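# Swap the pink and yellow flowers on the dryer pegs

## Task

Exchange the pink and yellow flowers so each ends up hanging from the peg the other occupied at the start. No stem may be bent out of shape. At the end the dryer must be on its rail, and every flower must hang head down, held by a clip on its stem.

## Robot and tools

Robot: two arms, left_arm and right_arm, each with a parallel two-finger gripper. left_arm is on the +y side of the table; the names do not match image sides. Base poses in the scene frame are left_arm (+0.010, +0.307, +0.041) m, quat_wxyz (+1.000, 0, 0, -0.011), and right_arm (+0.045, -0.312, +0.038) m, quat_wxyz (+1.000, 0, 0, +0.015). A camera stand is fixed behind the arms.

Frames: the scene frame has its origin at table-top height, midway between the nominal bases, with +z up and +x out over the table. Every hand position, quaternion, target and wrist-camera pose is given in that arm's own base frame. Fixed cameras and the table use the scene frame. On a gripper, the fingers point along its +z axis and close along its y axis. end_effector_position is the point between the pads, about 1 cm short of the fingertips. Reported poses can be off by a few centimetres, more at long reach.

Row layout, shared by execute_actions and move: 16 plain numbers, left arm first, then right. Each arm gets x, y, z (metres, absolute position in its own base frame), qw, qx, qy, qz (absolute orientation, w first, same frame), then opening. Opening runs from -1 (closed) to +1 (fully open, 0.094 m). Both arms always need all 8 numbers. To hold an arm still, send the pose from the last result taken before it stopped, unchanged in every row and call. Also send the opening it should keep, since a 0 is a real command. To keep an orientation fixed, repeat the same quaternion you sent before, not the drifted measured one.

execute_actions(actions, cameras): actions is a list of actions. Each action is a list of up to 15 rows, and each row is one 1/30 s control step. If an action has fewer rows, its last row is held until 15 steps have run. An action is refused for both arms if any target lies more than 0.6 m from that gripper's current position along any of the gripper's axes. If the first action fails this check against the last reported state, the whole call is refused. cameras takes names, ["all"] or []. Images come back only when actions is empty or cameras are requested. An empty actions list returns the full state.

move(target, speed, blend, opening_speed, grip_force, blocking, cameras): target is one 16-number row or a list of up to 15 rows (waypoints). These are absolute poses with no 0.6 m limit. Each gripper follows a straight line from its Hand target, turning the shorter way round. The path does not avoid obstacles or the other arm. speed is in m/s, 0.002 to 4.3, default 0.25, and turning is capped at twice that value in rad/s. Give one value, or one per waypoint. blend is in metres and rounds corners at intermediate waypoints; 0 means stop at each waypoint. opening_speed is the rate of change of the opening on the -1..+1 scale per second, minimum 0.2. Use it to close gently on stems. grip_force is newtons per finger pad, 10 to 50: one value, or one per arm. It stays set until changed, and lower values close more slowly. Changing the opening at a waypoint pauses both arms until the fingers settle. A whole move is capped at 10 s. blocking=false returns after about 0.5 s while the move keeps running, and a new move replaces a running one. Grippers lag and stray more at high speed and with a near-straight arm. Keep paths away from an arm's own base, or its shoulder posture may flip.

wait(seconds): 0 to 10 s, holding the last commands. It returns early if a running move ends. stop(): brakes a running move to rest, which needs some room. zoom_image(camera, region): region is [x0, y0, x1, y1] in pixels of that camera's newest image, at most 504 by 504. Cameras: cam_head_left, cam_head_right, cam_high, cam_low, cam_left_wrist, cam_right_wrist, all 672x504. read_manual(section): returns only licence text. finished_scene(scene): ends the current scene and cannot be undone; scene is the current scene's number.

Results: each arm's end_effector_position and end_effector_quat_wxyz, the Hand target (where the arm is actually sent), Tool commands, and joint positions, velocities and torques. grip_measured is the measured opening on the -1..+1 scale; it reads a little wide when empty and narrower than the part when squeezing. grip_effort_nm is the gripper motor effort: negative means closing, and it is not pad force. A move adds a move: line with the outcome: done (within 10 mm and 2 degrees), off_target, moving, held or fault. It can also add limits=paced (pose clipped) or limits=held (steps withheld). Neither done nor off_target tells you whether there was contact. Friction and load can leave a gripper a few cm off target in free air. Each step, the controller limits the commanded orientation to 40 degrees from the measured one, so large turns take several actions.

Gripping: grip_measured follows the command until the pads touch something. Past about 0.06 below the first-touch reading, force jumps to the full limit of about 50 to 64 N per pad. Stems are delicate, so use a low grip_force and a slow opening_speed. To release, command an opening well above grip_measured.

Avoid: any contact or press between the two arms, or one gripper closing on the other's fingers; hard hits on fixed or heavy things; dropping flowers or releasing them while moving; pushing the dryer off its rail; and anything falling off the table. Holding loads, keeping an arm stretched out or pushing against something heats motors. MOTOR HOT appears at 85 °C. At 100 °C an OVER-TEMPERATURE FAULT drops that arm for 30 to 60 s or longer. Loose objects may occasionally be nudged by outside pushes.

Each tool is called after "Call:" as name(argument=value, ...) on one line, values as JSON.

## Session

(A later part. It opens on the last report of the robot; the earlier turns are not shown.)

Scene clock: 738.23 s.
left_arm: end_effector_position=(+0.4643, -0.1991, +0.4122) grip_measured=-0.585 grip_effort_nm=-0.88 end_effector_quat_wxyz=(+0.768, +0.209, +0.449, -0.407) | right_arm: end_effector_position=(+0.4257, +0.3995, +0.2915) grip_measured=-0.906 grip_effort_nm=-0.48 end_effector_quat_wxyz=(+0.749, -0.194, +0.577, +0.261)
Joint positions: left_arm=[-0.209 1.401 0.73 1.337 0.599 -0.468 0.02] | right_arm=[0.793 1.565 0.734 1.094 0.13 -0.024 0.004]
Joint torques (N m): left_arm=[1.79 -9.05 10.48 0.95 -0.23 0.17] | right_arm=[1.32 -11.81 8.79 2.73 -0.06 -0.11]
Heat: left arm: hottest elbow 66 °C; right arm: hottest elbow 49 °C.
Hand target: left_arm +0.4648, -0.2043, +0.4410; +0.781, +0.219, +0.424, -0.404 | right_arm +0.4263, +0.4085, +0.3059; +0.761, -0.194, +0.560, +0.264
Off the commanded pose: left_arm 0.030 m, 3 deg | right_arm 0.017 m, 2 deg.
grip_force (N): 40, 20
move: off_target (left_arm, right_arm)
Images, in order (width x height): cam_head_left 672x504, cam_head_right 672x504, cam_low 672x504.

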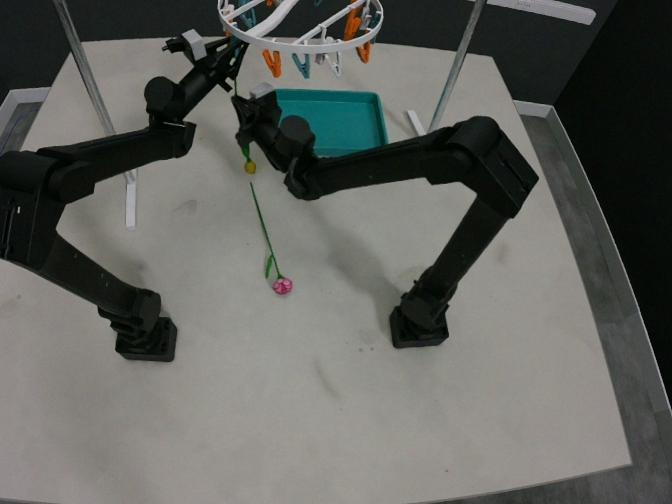

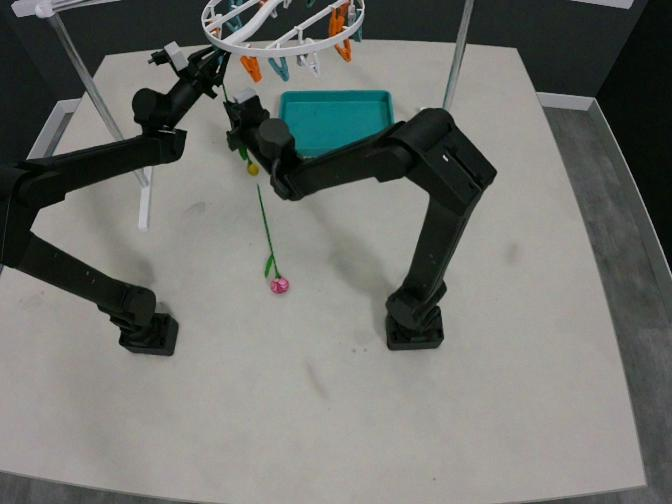

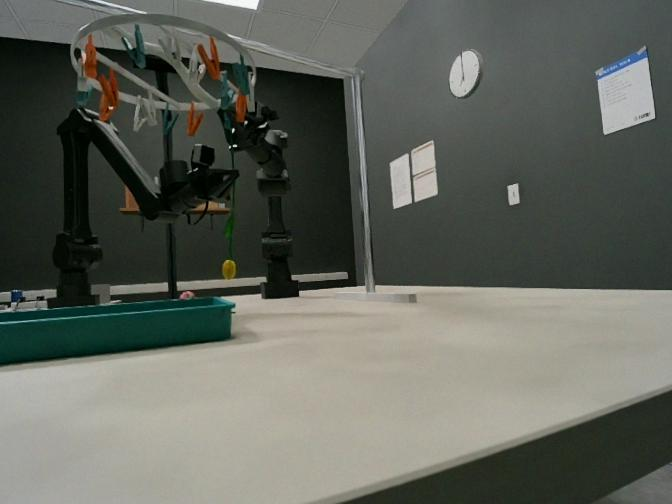

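Call:
move(target=[0.4665, -0.205, 0.4415, 0.78059, 0.21922, 0.42382, -0.40375, -0.75, 0.4126, 0.3959, 0.279, 0.7498, -0.19954, 0.57463, 0.26037, -1.0], speed=0.06, cameras=["cam_low", "cam_head_left", "cam_head_right"])

Call:
zoom_image(camera="cam_low", region=[217, 112, 247, 152])

Call:
zoom_image(camera="cam_head_left", region=[210, 30, 270, 110])

Call:
zoom_image(camera="cam_head_right", region=[195, 30, 255, 110])

Scene clock: 766.60 s.
left_arm: end_effector_position=(+0.4641, -0.1997, +0.4122) grip_measured=-0.585 grip_effort_nm=-0.88 end_effector_quat_wxyz=(+0.768, +0.209, +0.448, -0.407) | right_arm: end_effector_position=(+0.4192, +0.3933, +0.2841) grip_measured=-0.906 grip_effort_nm=-0.48 end_effector_quat_wxyz=(+0.750, -0.193, +0.577, +0.261)
Joint positions: left_arm=[-0.21 1.401 0.73 1.337 0.599 -0.468 0.02] | right_arm=[0.794 1.565 0.703 1.127 0.13 -0.024 0.004]
Joint torques (N m): left_arm=[1.9 -9.05 10.47 0.96 -0.22 0.17] | right_arm=[1.73 -11.69 5.46 2.63 0.07 -0.07]
Heat: left arm: hottest elbow 66 °C; right arm: hottest elbow 49 °C.
Hand target: left_arm +0.4648, -0.2043, +0.4410; +0.781, +0.219, +0.424, -0.404 | right_arm +0.4128, +0.3958, +0.2792; +0.750, -0.199, +0.575, +0.260
Off the commanded pose: left_arm 0.030 m, 3 deg | right_arm 0.009 m, 1 deg.
grip_force (N): 40, 20
move: off_target (left_arm)
Images, in order (width x height): cam_head_left 672x504, cam_head_right 672x504, cam_low 672x504.

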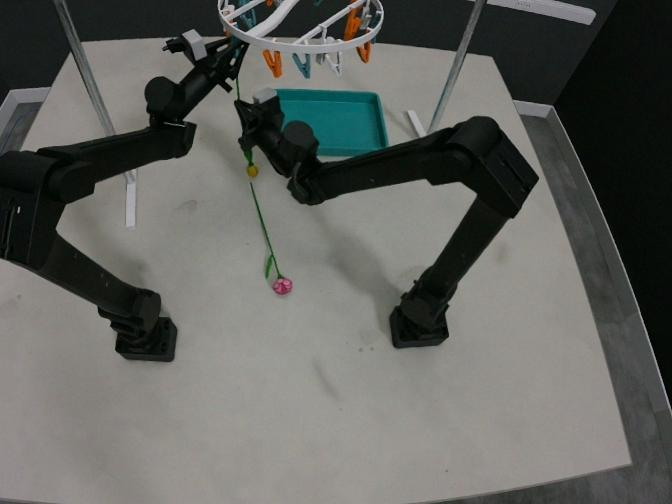

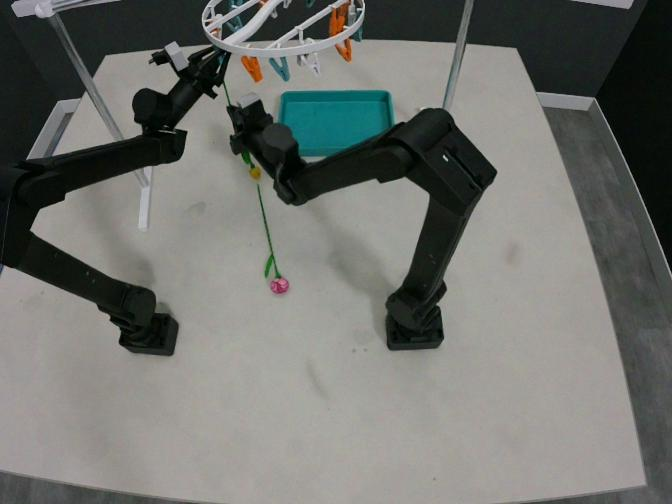

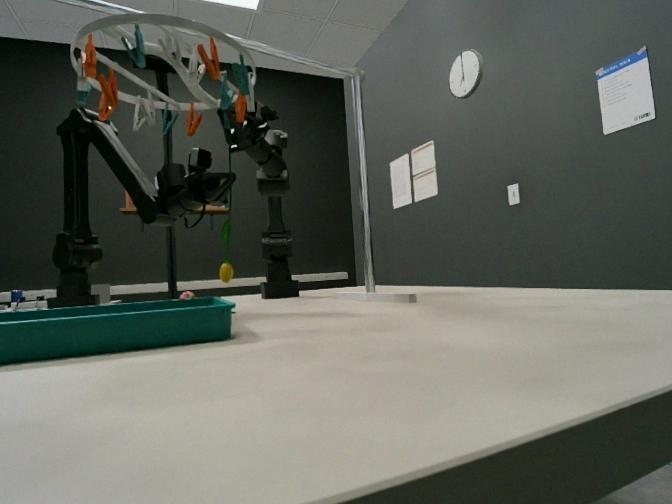

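Scaled by 12.600 from the camera's 672x504 image, which has a finer 960x720 frame.

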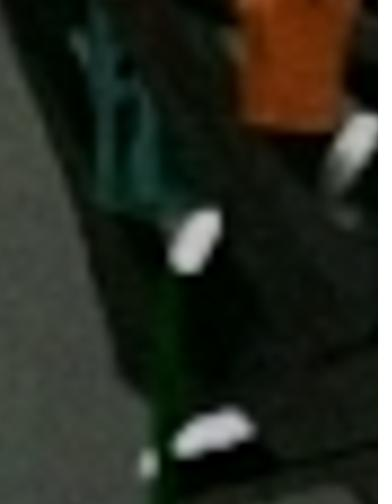

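Scaled by 6.300 from the camera's 672x504 image, which has a finer 960x720 frame.

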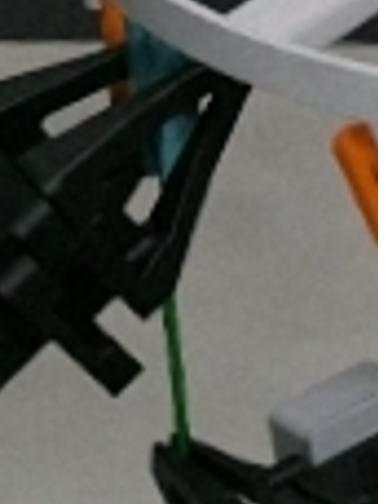

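Scaled by 6.300 from the camera's 672x504 image, which has a finer 960x720 frame.

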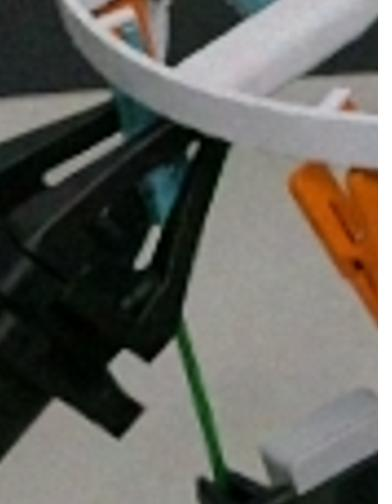

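Call:
move(target=[0.4665, -0.205, 0.4415, 0.78059, 0.21922, 0.42382, -0.40375, -0.75, 0.4126, 0.3959, 0.249, 0.7498, -0.19954, 0.57463, 0.26037, -1.0], speed=0.08, cameras=["cam_low", "cam_head_left", "cam_head_right", "cam_left_wrist"])

Call:
zoom_image(camera="cam_low", region=[212, 112, 252, 182])

Call:
zoom_image(camera="cam_head_left", region=[210, 30, 270, 110])

Call:
zoom_image(camera="cam_head_right", region=[195, 30, 255, 110])

Scene clock: 776.20 s.
left_arm: end_effector_position=(+0.4639, -0.2000, +0.4122) grip_measured=-0.587 grip_effort_nm=-0.88 end_effector_quat_wxyz=(+0.767, +0.210, +0.448, -0.408) | right_arm: end_effector_position=(+0.4176, +0.3927, +0.2521) grip_measured=-0.906 grip_effort_nm=-0.48 end_effector_quat_wxyz=(+0.748, -0.194, +0.578, +0.261)
Joint positions: left_arm=[-0.211 1.401 0.73 1.337 0.599 -0.468 0.019] | right_arm=[0.795 1.645 0.678 1.229 0.13 -0.024 0.004]
Joint torques (N m): left_arm=[1.9 -9.05 10.48 0.95 -0.23 0.17] | right_arm=[1.26 -11.87 5.31 2.62 0.07 -0.09]
Heat: left arm: hottest elbow 66 °C; right arm: hottest elbow 47 °C.
Hand target: left_arm +0.4648, -0.2043, +0.4410; +0.781, +0.219, +0.424, -0.404 | right_arm +0.4126, +0.3958, +0.2490; +0.750, -0.200, +0.575, +0.260
Off the commanded pose: left_arm 0.030 m, 3 deg | right_arm 0.007 m, 1 deg.
grip_force (N): 40, 20
move: off_target (left_arm)
camera_calibration:
cam_left_wrist: T_world_to_cam=[[-0.807083, -0.58942, 0.0346434, 0.242181], [0.0316081, -0.101721, -0.994311, 0.412606], [0.589591, -0.801397, 0.100728, -0.383011], [0, 0, 0, 1]] pos_world=[0.408238, -0.122226, 0.440449]
Images, in order (width x height): cam_head_left 672x504, cam_head_right 672x504, cam_low 672x504, cam_left_wrist 672x504.

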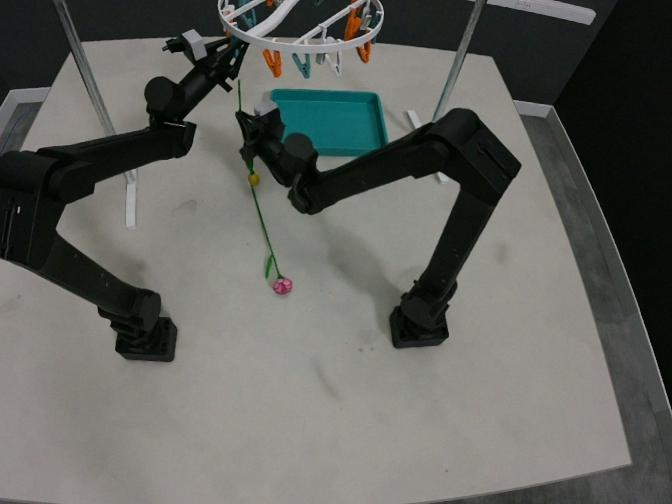

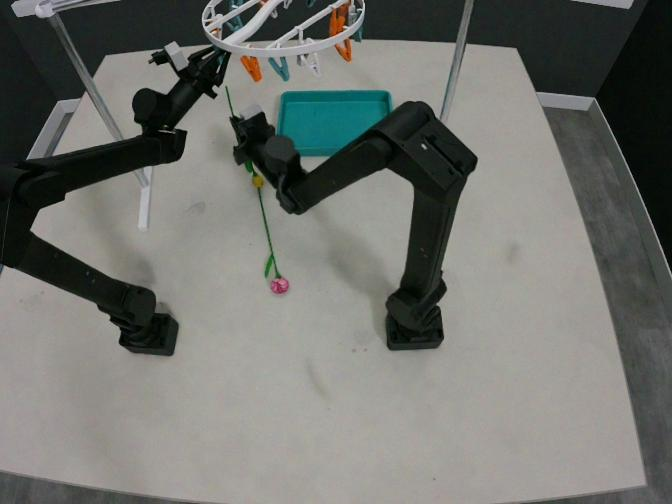

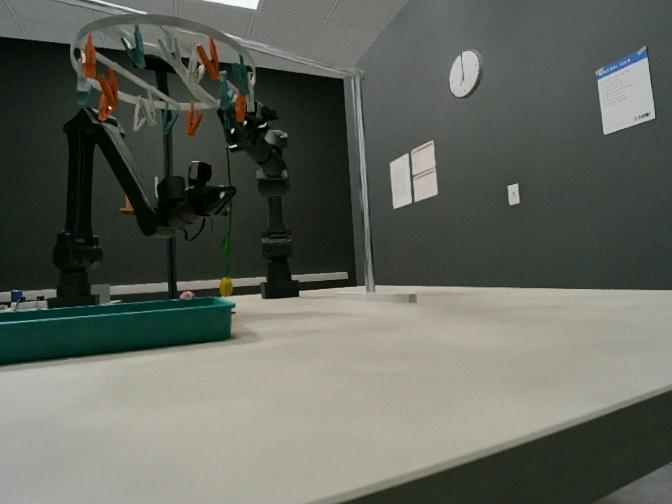

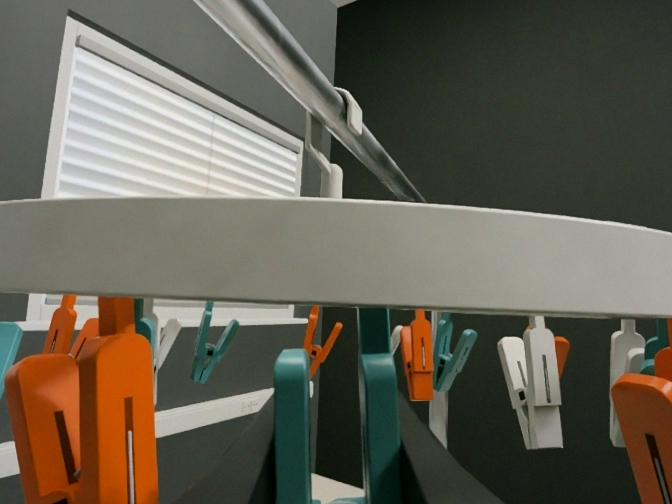

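Scaled by 7.200 from the camera's 672x504 image, which has a finer 960x720 frame.

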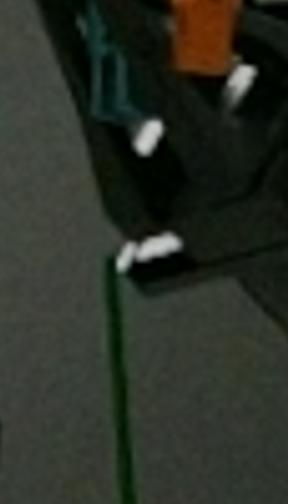

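Scaled by 6.300 from the camera's 672x504 image, which has a finer 960x720 frame.

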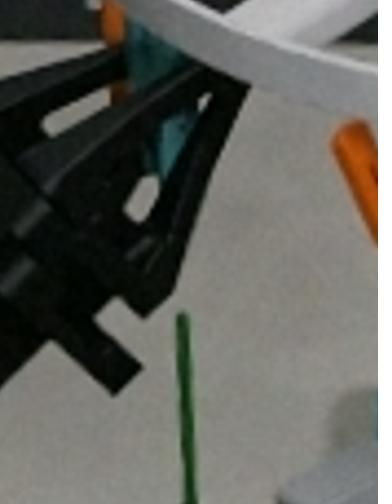

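Scaled by 6.300 from the camera's 672x504 image, which has a finer 960x720 frame.

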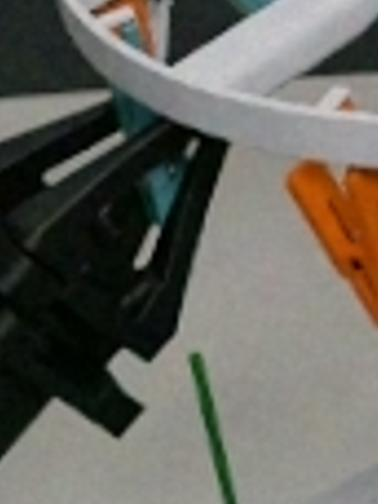

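Call:
zoom_image(camera="cam_head_left", region=[224, 34, 254, 84])

Call:
zoom_image(camera="cam_head_right", region=[208, 42, 238, 92])

Call:
zoom_image(camera="cam_low", region=[218, 106, 248, 156])

Scaled by 10.080 from the camera's 672x504 image, which has a finer 960x720 frame.

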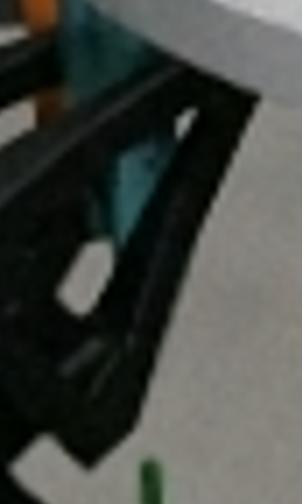

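Scaled by 10.080 from the camera's 672x504 image, which has a finer 960x720 frame.

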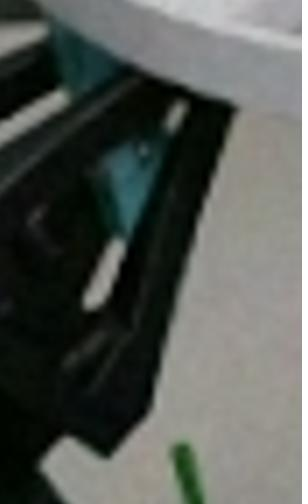

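Scaled by 10.080 from the camera's 672x504 image, which has a finer 960x720 frame.

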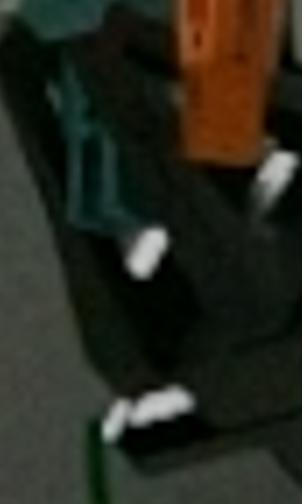

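Call:
wait(seconds=0, cameras=["cam_high", "cam_right_wrist"])

Call:
zoom_image(camera="cam_high", region=[330, 110, 430, 230])

Scene clock: 836.67 s.
left_arm: end_effector_position=(+0.4639, -0.2000, +0.4122) grip_measured=-0.587 grip_effort_nm=-0.88 end_effector_quat_wxyz=(+0.767, +0.210, +0.448, -0.408) | right_arm: end_effector_position=(+0.4176, +0.3926, +0.2522) grip_measured=-0.906 grip_effort_nm=-0.48 end_effector_quat_wxyz=(+0.748, -0.194, +0.578, +0.261)
Joint positions: left_arm=[-0.211 1.401 0.73 1.337 0.599 -0.468 0.019] | right_arm=[0.795 1.645 0.678 1.229 0.13 -0.024 0.004]
Joint torques (N m): left_arm=[1.96 -9.05 10.48 0.96 -0.23 0.16] | right_arm=[1.44 -11.87 5.29 2.66 0.08 -0.09]
Heat: left arm: hottest elbow 67 °C; right arm: hottest elbow 41 °C.
Hand target: left_arm +0.4648, -0.2043, +0.4410; +0.781, +0.219, +0.424, -0.404 | right_arm +0.4126, +0.3958, +0.2491; +0.750, -0.200, +0.575, +0.260
Tool commands: left_gripper/opening=-0.75 right_gripper/opening=-1.0
Off the commanded pose: left_arm 0.030 m, 3 deg | right_arm 0.007 m, 1 deg.
grip_force (N): 40, 20
camera_calibration:
cam_right_wrist: T_world_to_cam=[[0.617918, -0.786242, -0.000608179, 0.0497827], [-0.132565, -0.103422, -0.985764, 0.384932], [0.774986, 0.609202, -0.168135, -0.431607], [0, 0, 0, 1]] pos_world=[0.354757, 0.341888, 0.306914]
Images, in order (width x height): cam_high 672x504, cam_right_wrist 672x504.

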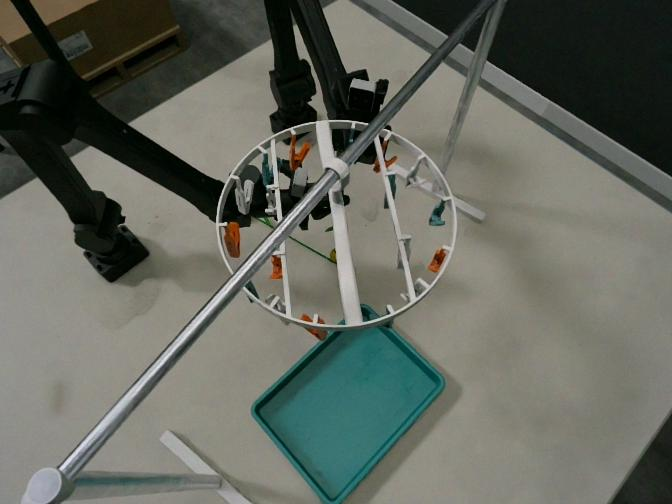

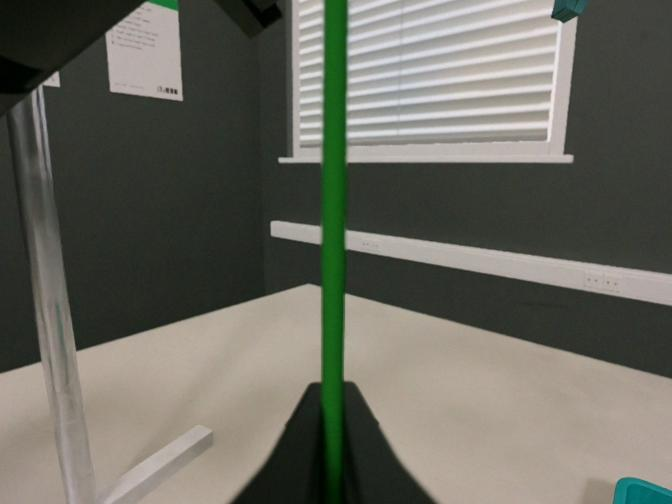

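Scaled by 4.200 from the camera's 672x504 image, which has a finer 960x720 frame.

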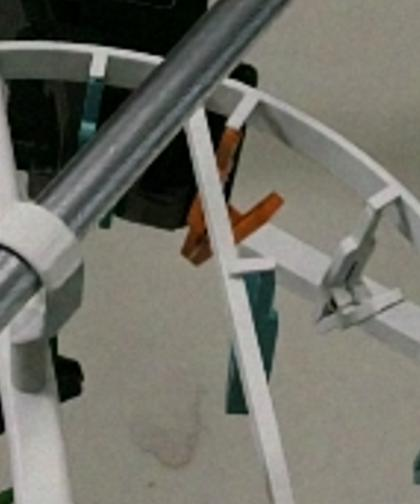

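Call:
move(target=[0.4665, -0.205, 0.4415, 0.78059, 0.21922, 0.42382, -0.40375, -0.75, 0.45, 0.399, 0.256, 0.7498, -0.19954, 0.57463, 0.26037, -1.0], speed=0.1, cameras=["cam_low", "cam_head_left", "cam_head_right", "cam_high"])

Call:
zoom_image(camera="cam_low", region=[218, 106, 248, 156])

Call:
zoom_image(camera="cam_head_left", region=[224, 34, 254, 84])

Call:
zoom_image(camera="cam_head_right", region=[208, 42, 238, 92])

Call:
zoom_image(camera="cam_high", region=[330, 130, 390, 230])

Scene clock: 869.30 s.
left_arm: end_effector_position=(+0.4639, -0.2000, +0.4122) grip_measured=-0.587 grip_effort_nm=-0.88 end_effector_quat_wxyz=(+0.767, +0.210, +0.448, -0.408) | right_arm: end_effector_position=(+0.4376, +0.3920, +0.2462) grip_measured=-0.906 grip_effort_nm=-0.48 end_effector_quat_wxyz=(+0.744, -0.205, +0.582, +0.258)
Joint positions: left_arm=[-0.211 1.401 0.73 1.337 0.599 -0.468 0.019] | right_arm=[0.755 1.674 0.712 1.205 0.08 -0.024 0.004]
Joint torques (N m): left_arm=[1.96 -9.11 10.48 0.95 -0.23 0.17] | right_arm=[-0.03 -11.99 8.96 1.62 -0.09 0.06]
Heat: left arm: hottest elbow 67 °C; right arm: hottest elbow 40 °C.
Hand target: left_arm +0.4648, -0.2043, +0.4410; +0.781, +0.219, +0.424, -0.404 | right_arm +0.4494, +0.3983, +0.2559; +0.750, -0.200, +0.575, +0.260
Off the commanded pose: left_arm 0.030 m, 3 deg | right_arm 0.017 m, 1 deg.
grip_force (N): 40, 20
move: off_target (left_arm, right_arm)
Images, in order (width x height): cam_head_left 672x504, cam_head_right 672x504, cam_high 672x504, cam_low 672x504.

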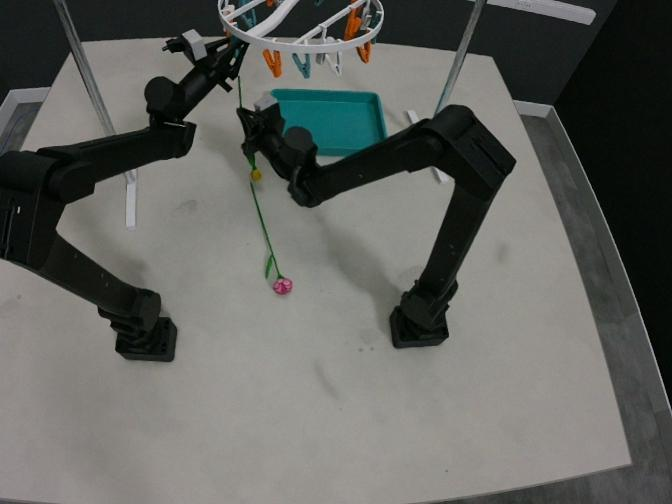

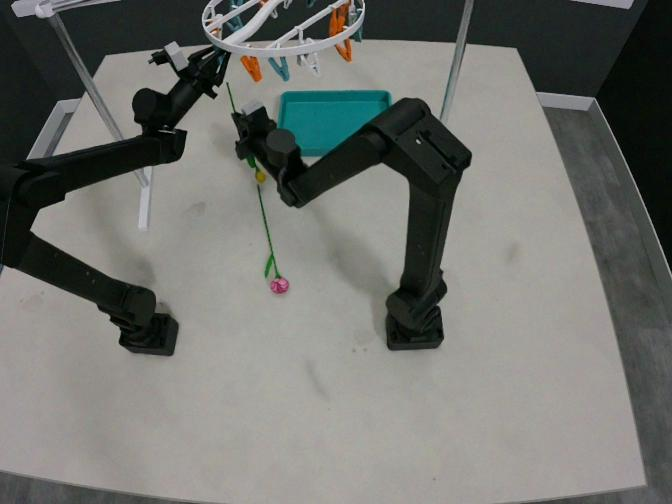

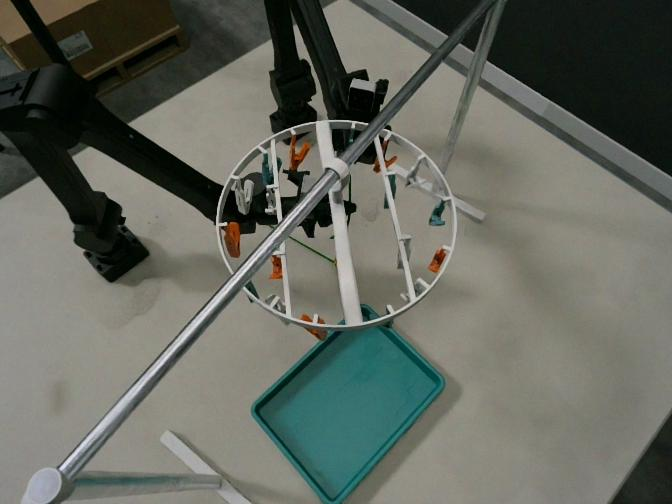

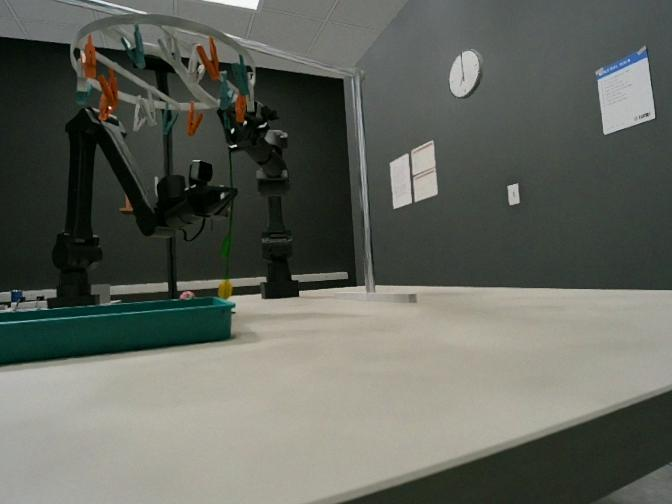

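Scaled by 10.080 from the camera's 672x504 image, which has a finer 960x720 frame.

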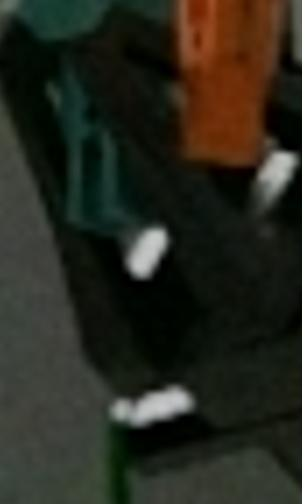

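Scaled by 10.080 from the camera's 672x504 image, which has a finer 960x720 frame.

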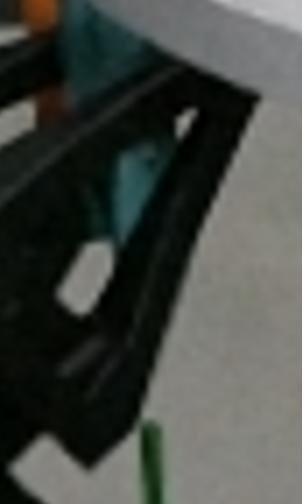

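Scaled by 10.080 from the camera's 672x504 image, which has a finer 960x720 frame.

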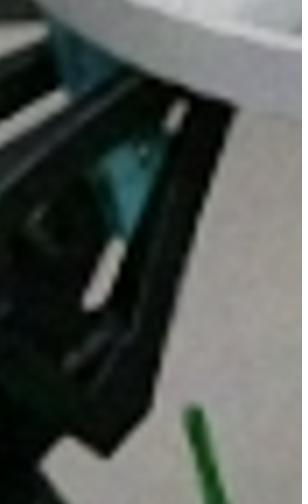

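Scaled by 5.040 from the camera's 672x504 image, which has a finer 960x720 frame.

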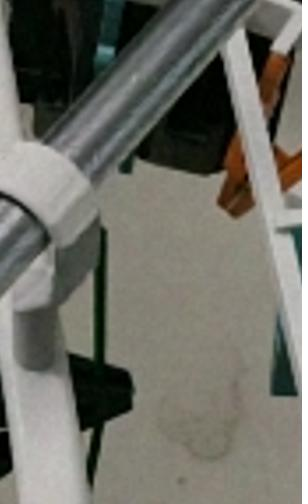

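Call:
move(target=[0.4665, -0.205, 0.4415, 0.78059, 0.21922, 0.42382, -0.40375, -0.75, 0.4515, 0.4004, 0.291, 0.7498, -0.19954, 0.57463, 0.26037, -1.0], speed=0.08, cameras=["cam_low", "cam_head_left", "cam_head_right", "cam_high"])

Call:
zoom_image(camera="cam_low", region=[218, 106, 248, 156])

Call:
zoom_image(camera="cam_head_left", region=[224, 34, 254, 84])

Call:
zoom_image(camera="cam_head_right", region=[208, 42, 238, 92])

Call:
zoom_image(camera="cam_high", region=[330, 130, 390, 230])

Scene clock: 901.90 s.
left_arm: end_effector_position=(+0.4639, -0.2000, +0.4122) grip_measured=-0.587 grip_effort_nm=-0.88 end_effector_quat_wxyz=(+0.767, +0.210, +0.448, -0.408) | right_arm: end_effector_position=(+0.4409, +0.3951, +0.2706) grip_measured=-0.906 grip_effort_nm=-0.48 end_effector_quat_wxyz=(+0.739, -0.207, +0.587, +0.256)
Joint positions: left_arm=[-0.211 1.401 0.73 1.337 0.599 -0.468 0.019] | right_arm=[0.755 1.607 0.74 1.094 0.08 -0.024 0.004]
Joint torques (N m): left_arm=[1.96 -9.11 10.48 0.94 -0.23 0.17] | right_arm=[0.03 -13.16 9.57 1.61 -0.1 0.05]
Heat: left arm: hottest elbow 68 °C; right arm: hottest elbow 43 °C.
Hand target: left_arm +0.4648, -0.2043, +0.4410; +0.781, +0.219, +0.424, -0.404 | right_arm +0.4506, +0.3995, +0.2911; +0.750, -0.200, +0.575, +0.260
Off the commanded pose: left_arm 0.030 m, 3 deg | right_arm 0.024 m, 2 deg.
grip_force (N): 40, 20
move: off_target (left_arm, right_arm)
Images, in order (width x height): cam_head_left 672x504, cam_head_right 672x504, cam_high 672x504, cam_low 672x504.

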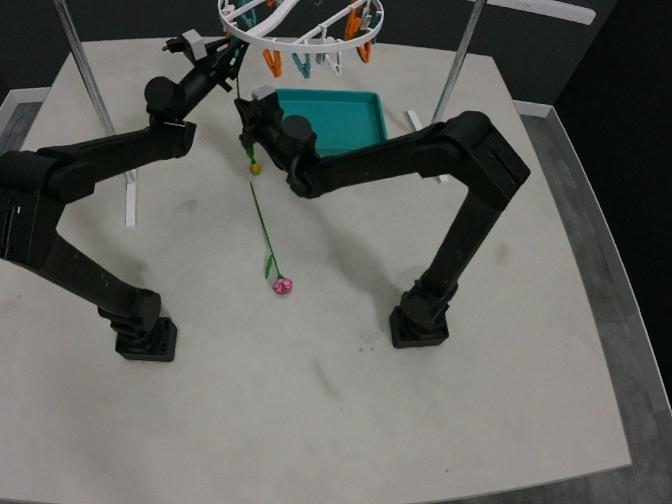

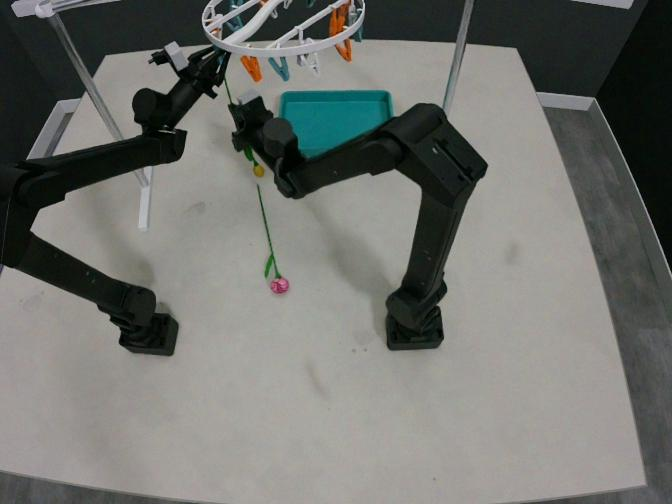

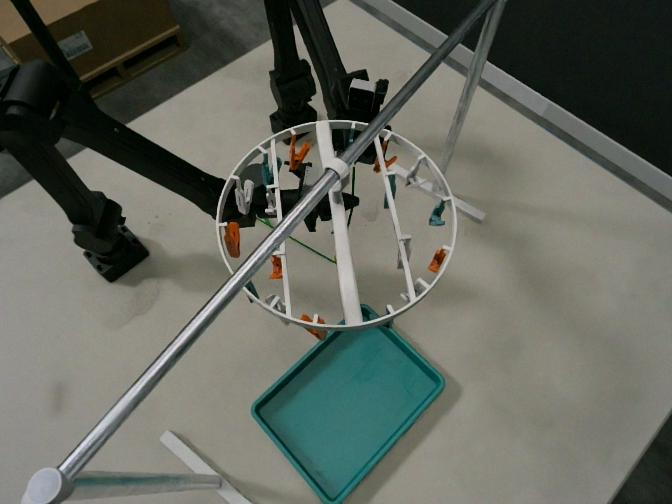

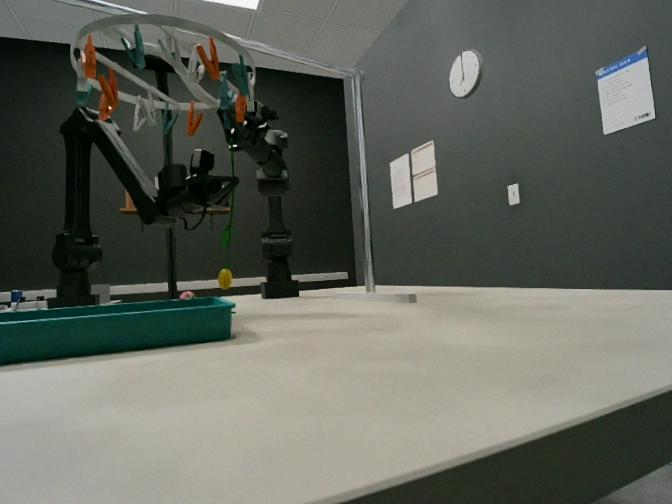

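Scaled by 10.080 from the camera's 672x504 image, which has a finer 960x720 frame.

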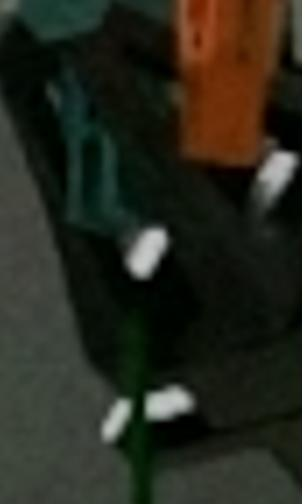

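Scaled by 10.080 from the camera's 672x504 image, which has a finer 960x720 frame.

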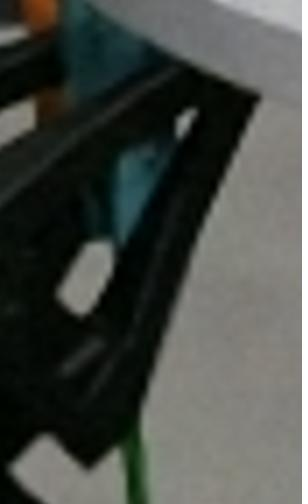

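Scaled by 10.080 from the camera's 672x504 image, which has a finer 960x720 frame.

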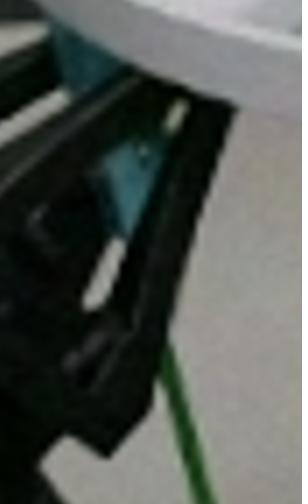

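Scaled by 5.040 from the camera's 672x504 image, which has a finer 960x720 frame.

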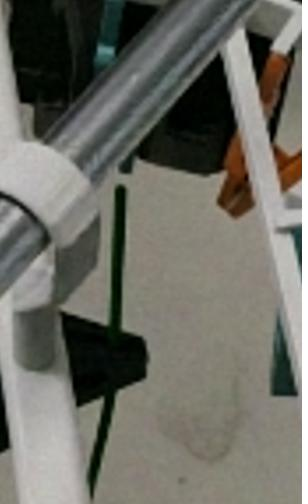

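Call:
move(target=[0.4665, -0.205, 0.4415, 0.78059, 0.21922, 0.42382, -0.40375, -0.75, 0.4484, 0.3976, 0.303, 0.7498, -0.19954, 0.57463, 0.26037, -1.0], speed=0.05, cameras=["cam_low", "cam_head_left", "cam_head_right", "cam_high"])

Call:
zoom_image(camera="cam_low", region=[218, 106, 248, 156])

Call:
zoom_image(camera="cam_high", region=[330, 130, 390, 230])

Call:
zoom_image(camera="cam_head_left", region=[224, 34, 254, 84])

Scene clock: 911.30 s.
left_arm: end_effector_position=(+0.4639, -0.2000, +0.4122) grip_measured=-0.587 grip_effort_nm=-0.88 end_effector_quat_wxyz=(+0.767, +0.210, +0.448, -0.408) | right_arm: end_effector_position=(+0.4392, +0.3935, +0.2788) grip_measured=-0.906 grip_effort_nm=-0.48 end_effector_quat_wxyz=(+0.737, -0.208, +0.589, +0.256)
Joint positions: left_arm=[-0.211 1.401 0.73 1.337 0.599 -0.468 0.019] | right_arm=[0.755 1.578 0.74 1.059 0.08 -0.024 0.004]
Joint torques (N m): left_arm=[1.96 -9.05 10.48 0.94 -0.23 0.17] | right_arm=[0.26 -13.68 9.65 1.63 -0.08 0.07]
Heat: left arm: hottest elbow 68 °C; right arm: hottest elbow 44 °C.
Hand target: left_arm +0.4648, -0.2043, +0.4410; +0.781, +0.219, +0.424, -0.404 | right_arm +0.4475, +0.3967, +0.3030; +0.750, -0.200, +0.575, +0.260
Off the commanded pose: left_arm 0.030 m, 3 deg | right_arm 0.026 m, 2 deg.
grip_force (N): 40, 20
move: off_target (left_arm, right_arm)
Images, in order (width x height): cam_head_left 672x504, cam_head_right 672x504, cam_high 672x504, cam_low 672x504.

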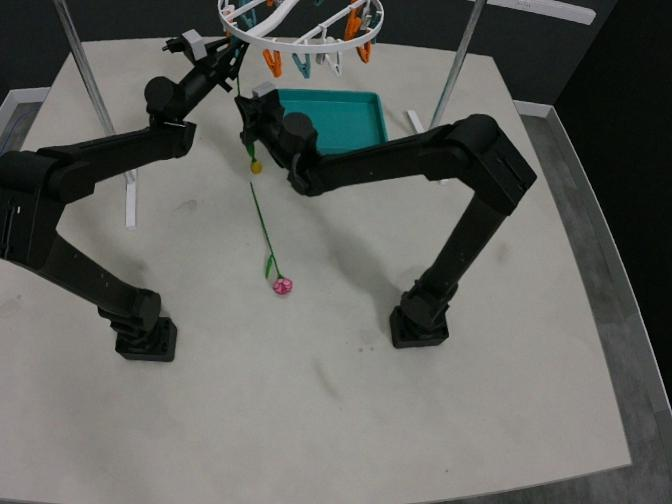

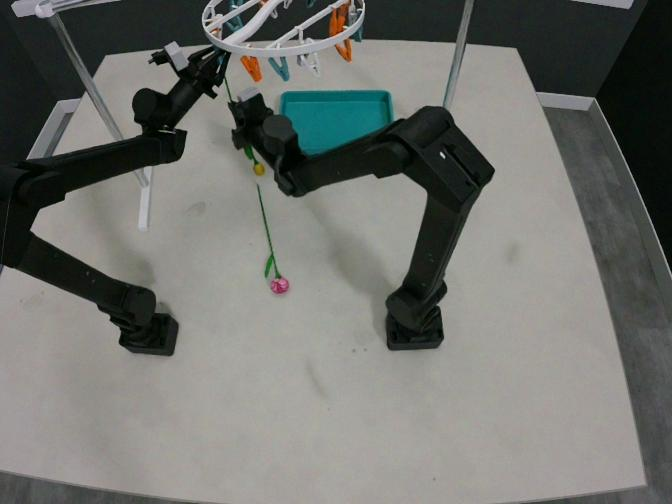

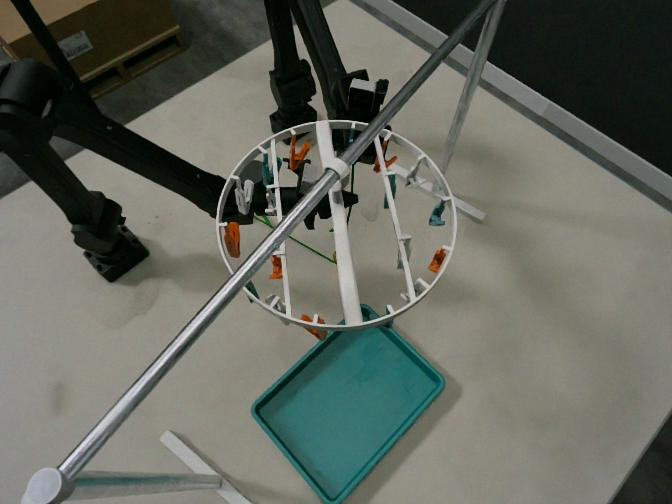

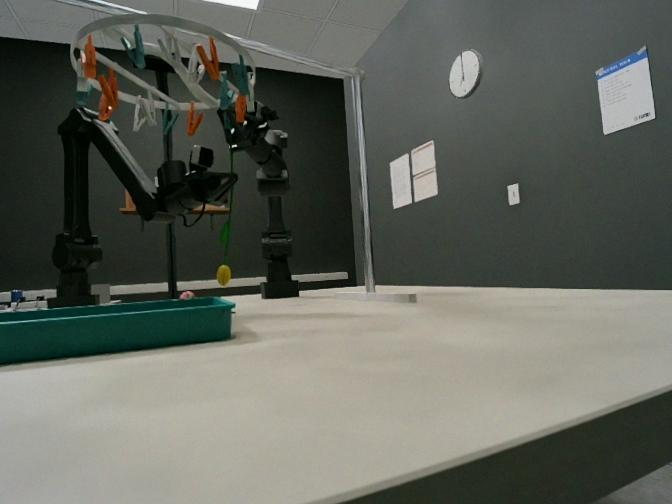

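Scaled by 10.080 from the camera's 672x504 image, which has a finer 960x720 frame.

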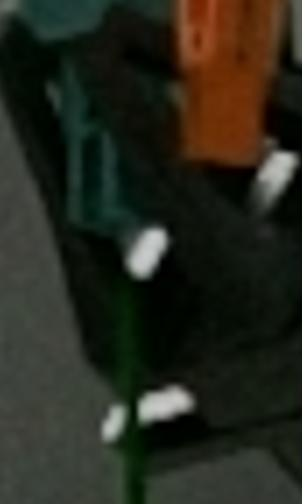

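Scaled by 5.040 from the camera's 672x504 image, which has a finer 960x720 frame.

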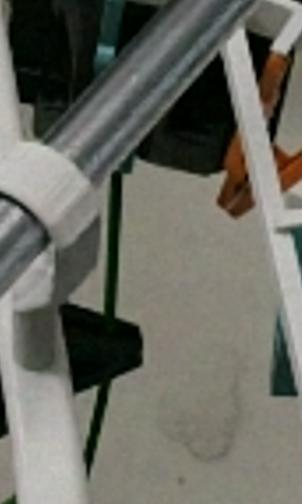

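Scaled by 10.080 from the camera's 672x504 image, which has a finer 960x720 frame.

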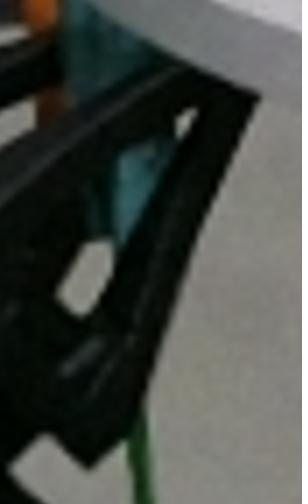

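Call:
move(target=[0.4665, -0.205, 0.4415, 0.78059, 0.21922, 0.42382, -0.40375, -0.75, 0.4452, 0.3947, 0.319, 0.7498, -0.19954, 0.57463, 0.26037, -1.0], speed=0.05, cameras=["cam_low", "cam_head_left", "cam_head_right", "cam_high"])

Call:
zoom_image(camera="cam_low", region=[218, 106, 248, 156])

Call:
zoom_image(camera="cam_high", region=[330, 130, 390, 230])

Call:
zoom_image(camera="cam_head_left", region=[224, 34, 254, 84])

Call:
zoom_image(camera="cam_head_right", region=[208, 42, 238, 92])

Scene clock: 918.20 s.
left_arm: end_effector_position=(+0.4639, -0.2000, +0.4122) grip_measured=-0.587 grip_effort_nm=-0.88 end_effector_quat_wxyz=(+0.767, +0.210, +0.448, -0.408) | right_arm: end_effector_position=(+0.4360, +0.3905, +0.2926) grip_measured=-0.906 grip_effort_nm=-0.48 end_effector_quat_wxyz=(+0.737, -0.209, +0.591, +0.255)
Joint positions: left_arm=[-0.211 1.401 0.73 1.337 0.599 -0.468 0.019] | right_arm=[0.755 1.533 0.74 1.011 0.08 -0.024 0.004]
Joint torques (N m): left_arm=[1.9 -9.05 10.47 0.96 -0.22 0.17] | right_arm=[0.09 -13.04 10.13 1.69 -0.09 0.07]
Heat: left arm: hottest elbow 68 °C; right arm: hottest elbow 45 °C.
Hand target: left_arm +0.4648, -0.2043, +0.4410; +0.781, +0.219, +0.424, -0.404 | right_arm +0.4441, +0.3937, +0.3190; +0.750, -0.200, +0.575, +0.260
Off the commanded pose: left_arm 0.030 m, 3 deg | right_arm 0.028 m, 3 deg.
grip_force (N): 40, 20
move: off_target (left_arm, right_arm)
Images, in order (width x height): cam_head_left 672x504, cam_head_right 672x504, cam_high 672x504, cam_low 672x504.

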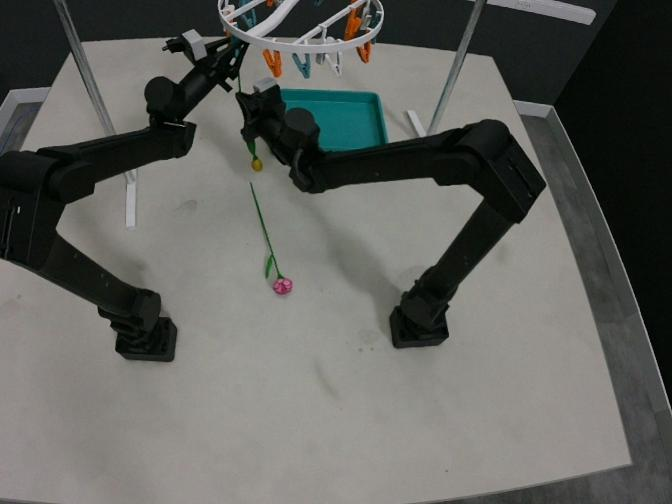

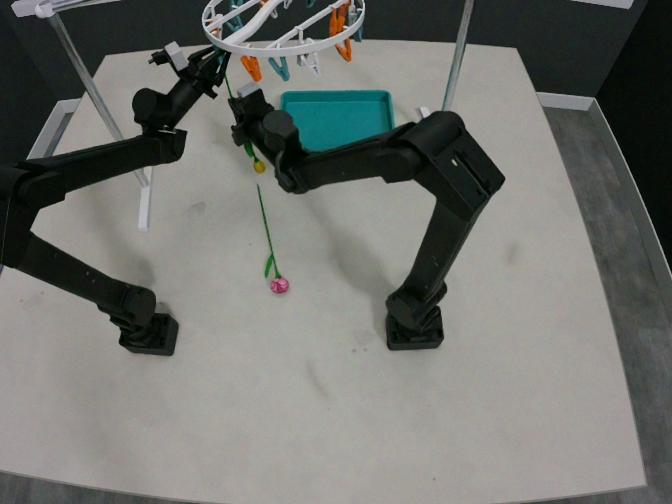

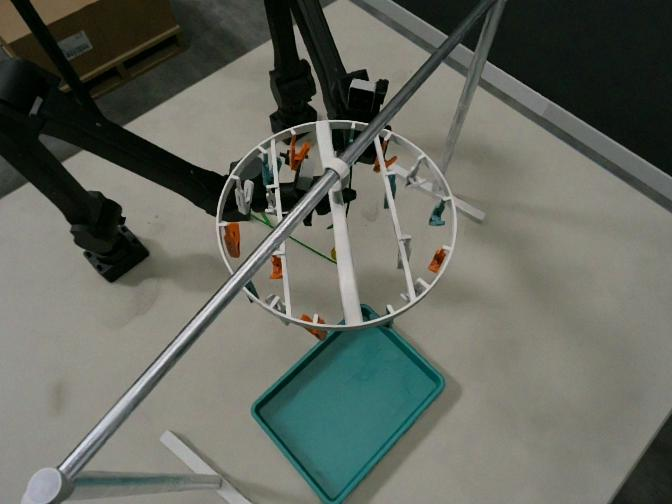

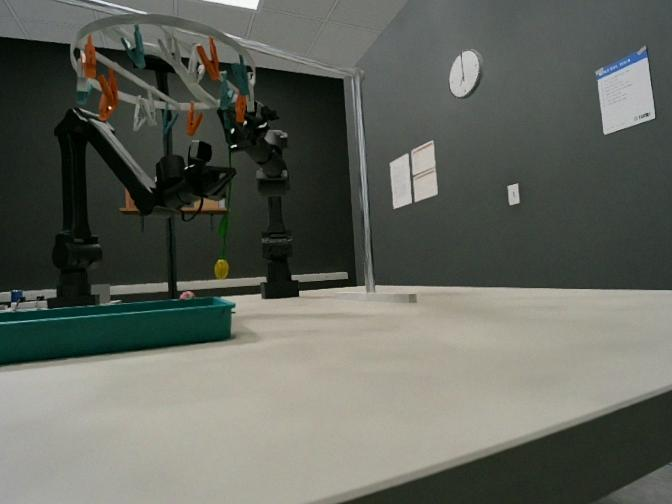

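Scaled by 10.080 from the camera's 672x504 image, which has a finer 960x720 frame.

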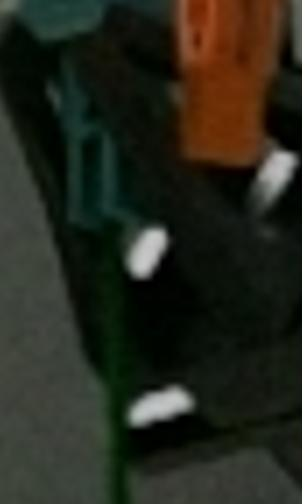

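Scaled by 5.040 from the camera's 672x504 image, which has a finer 960x720 frame.

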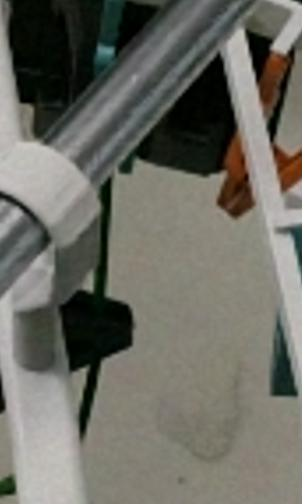

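Scaled by 10.080 from the camera's 672x504 image, which has a finer 960x720 frame.

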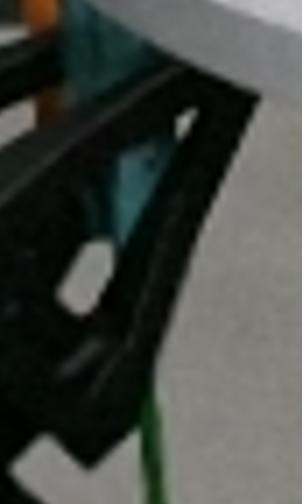

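Scaled by 10.080 from the camera's 672x504 image, which has a finer 960x720 frame.

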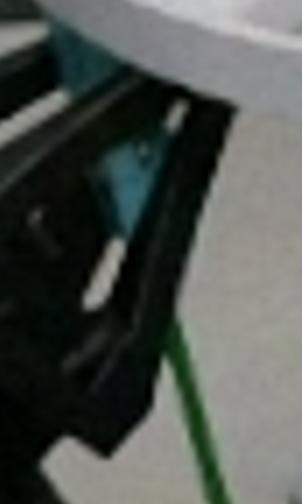

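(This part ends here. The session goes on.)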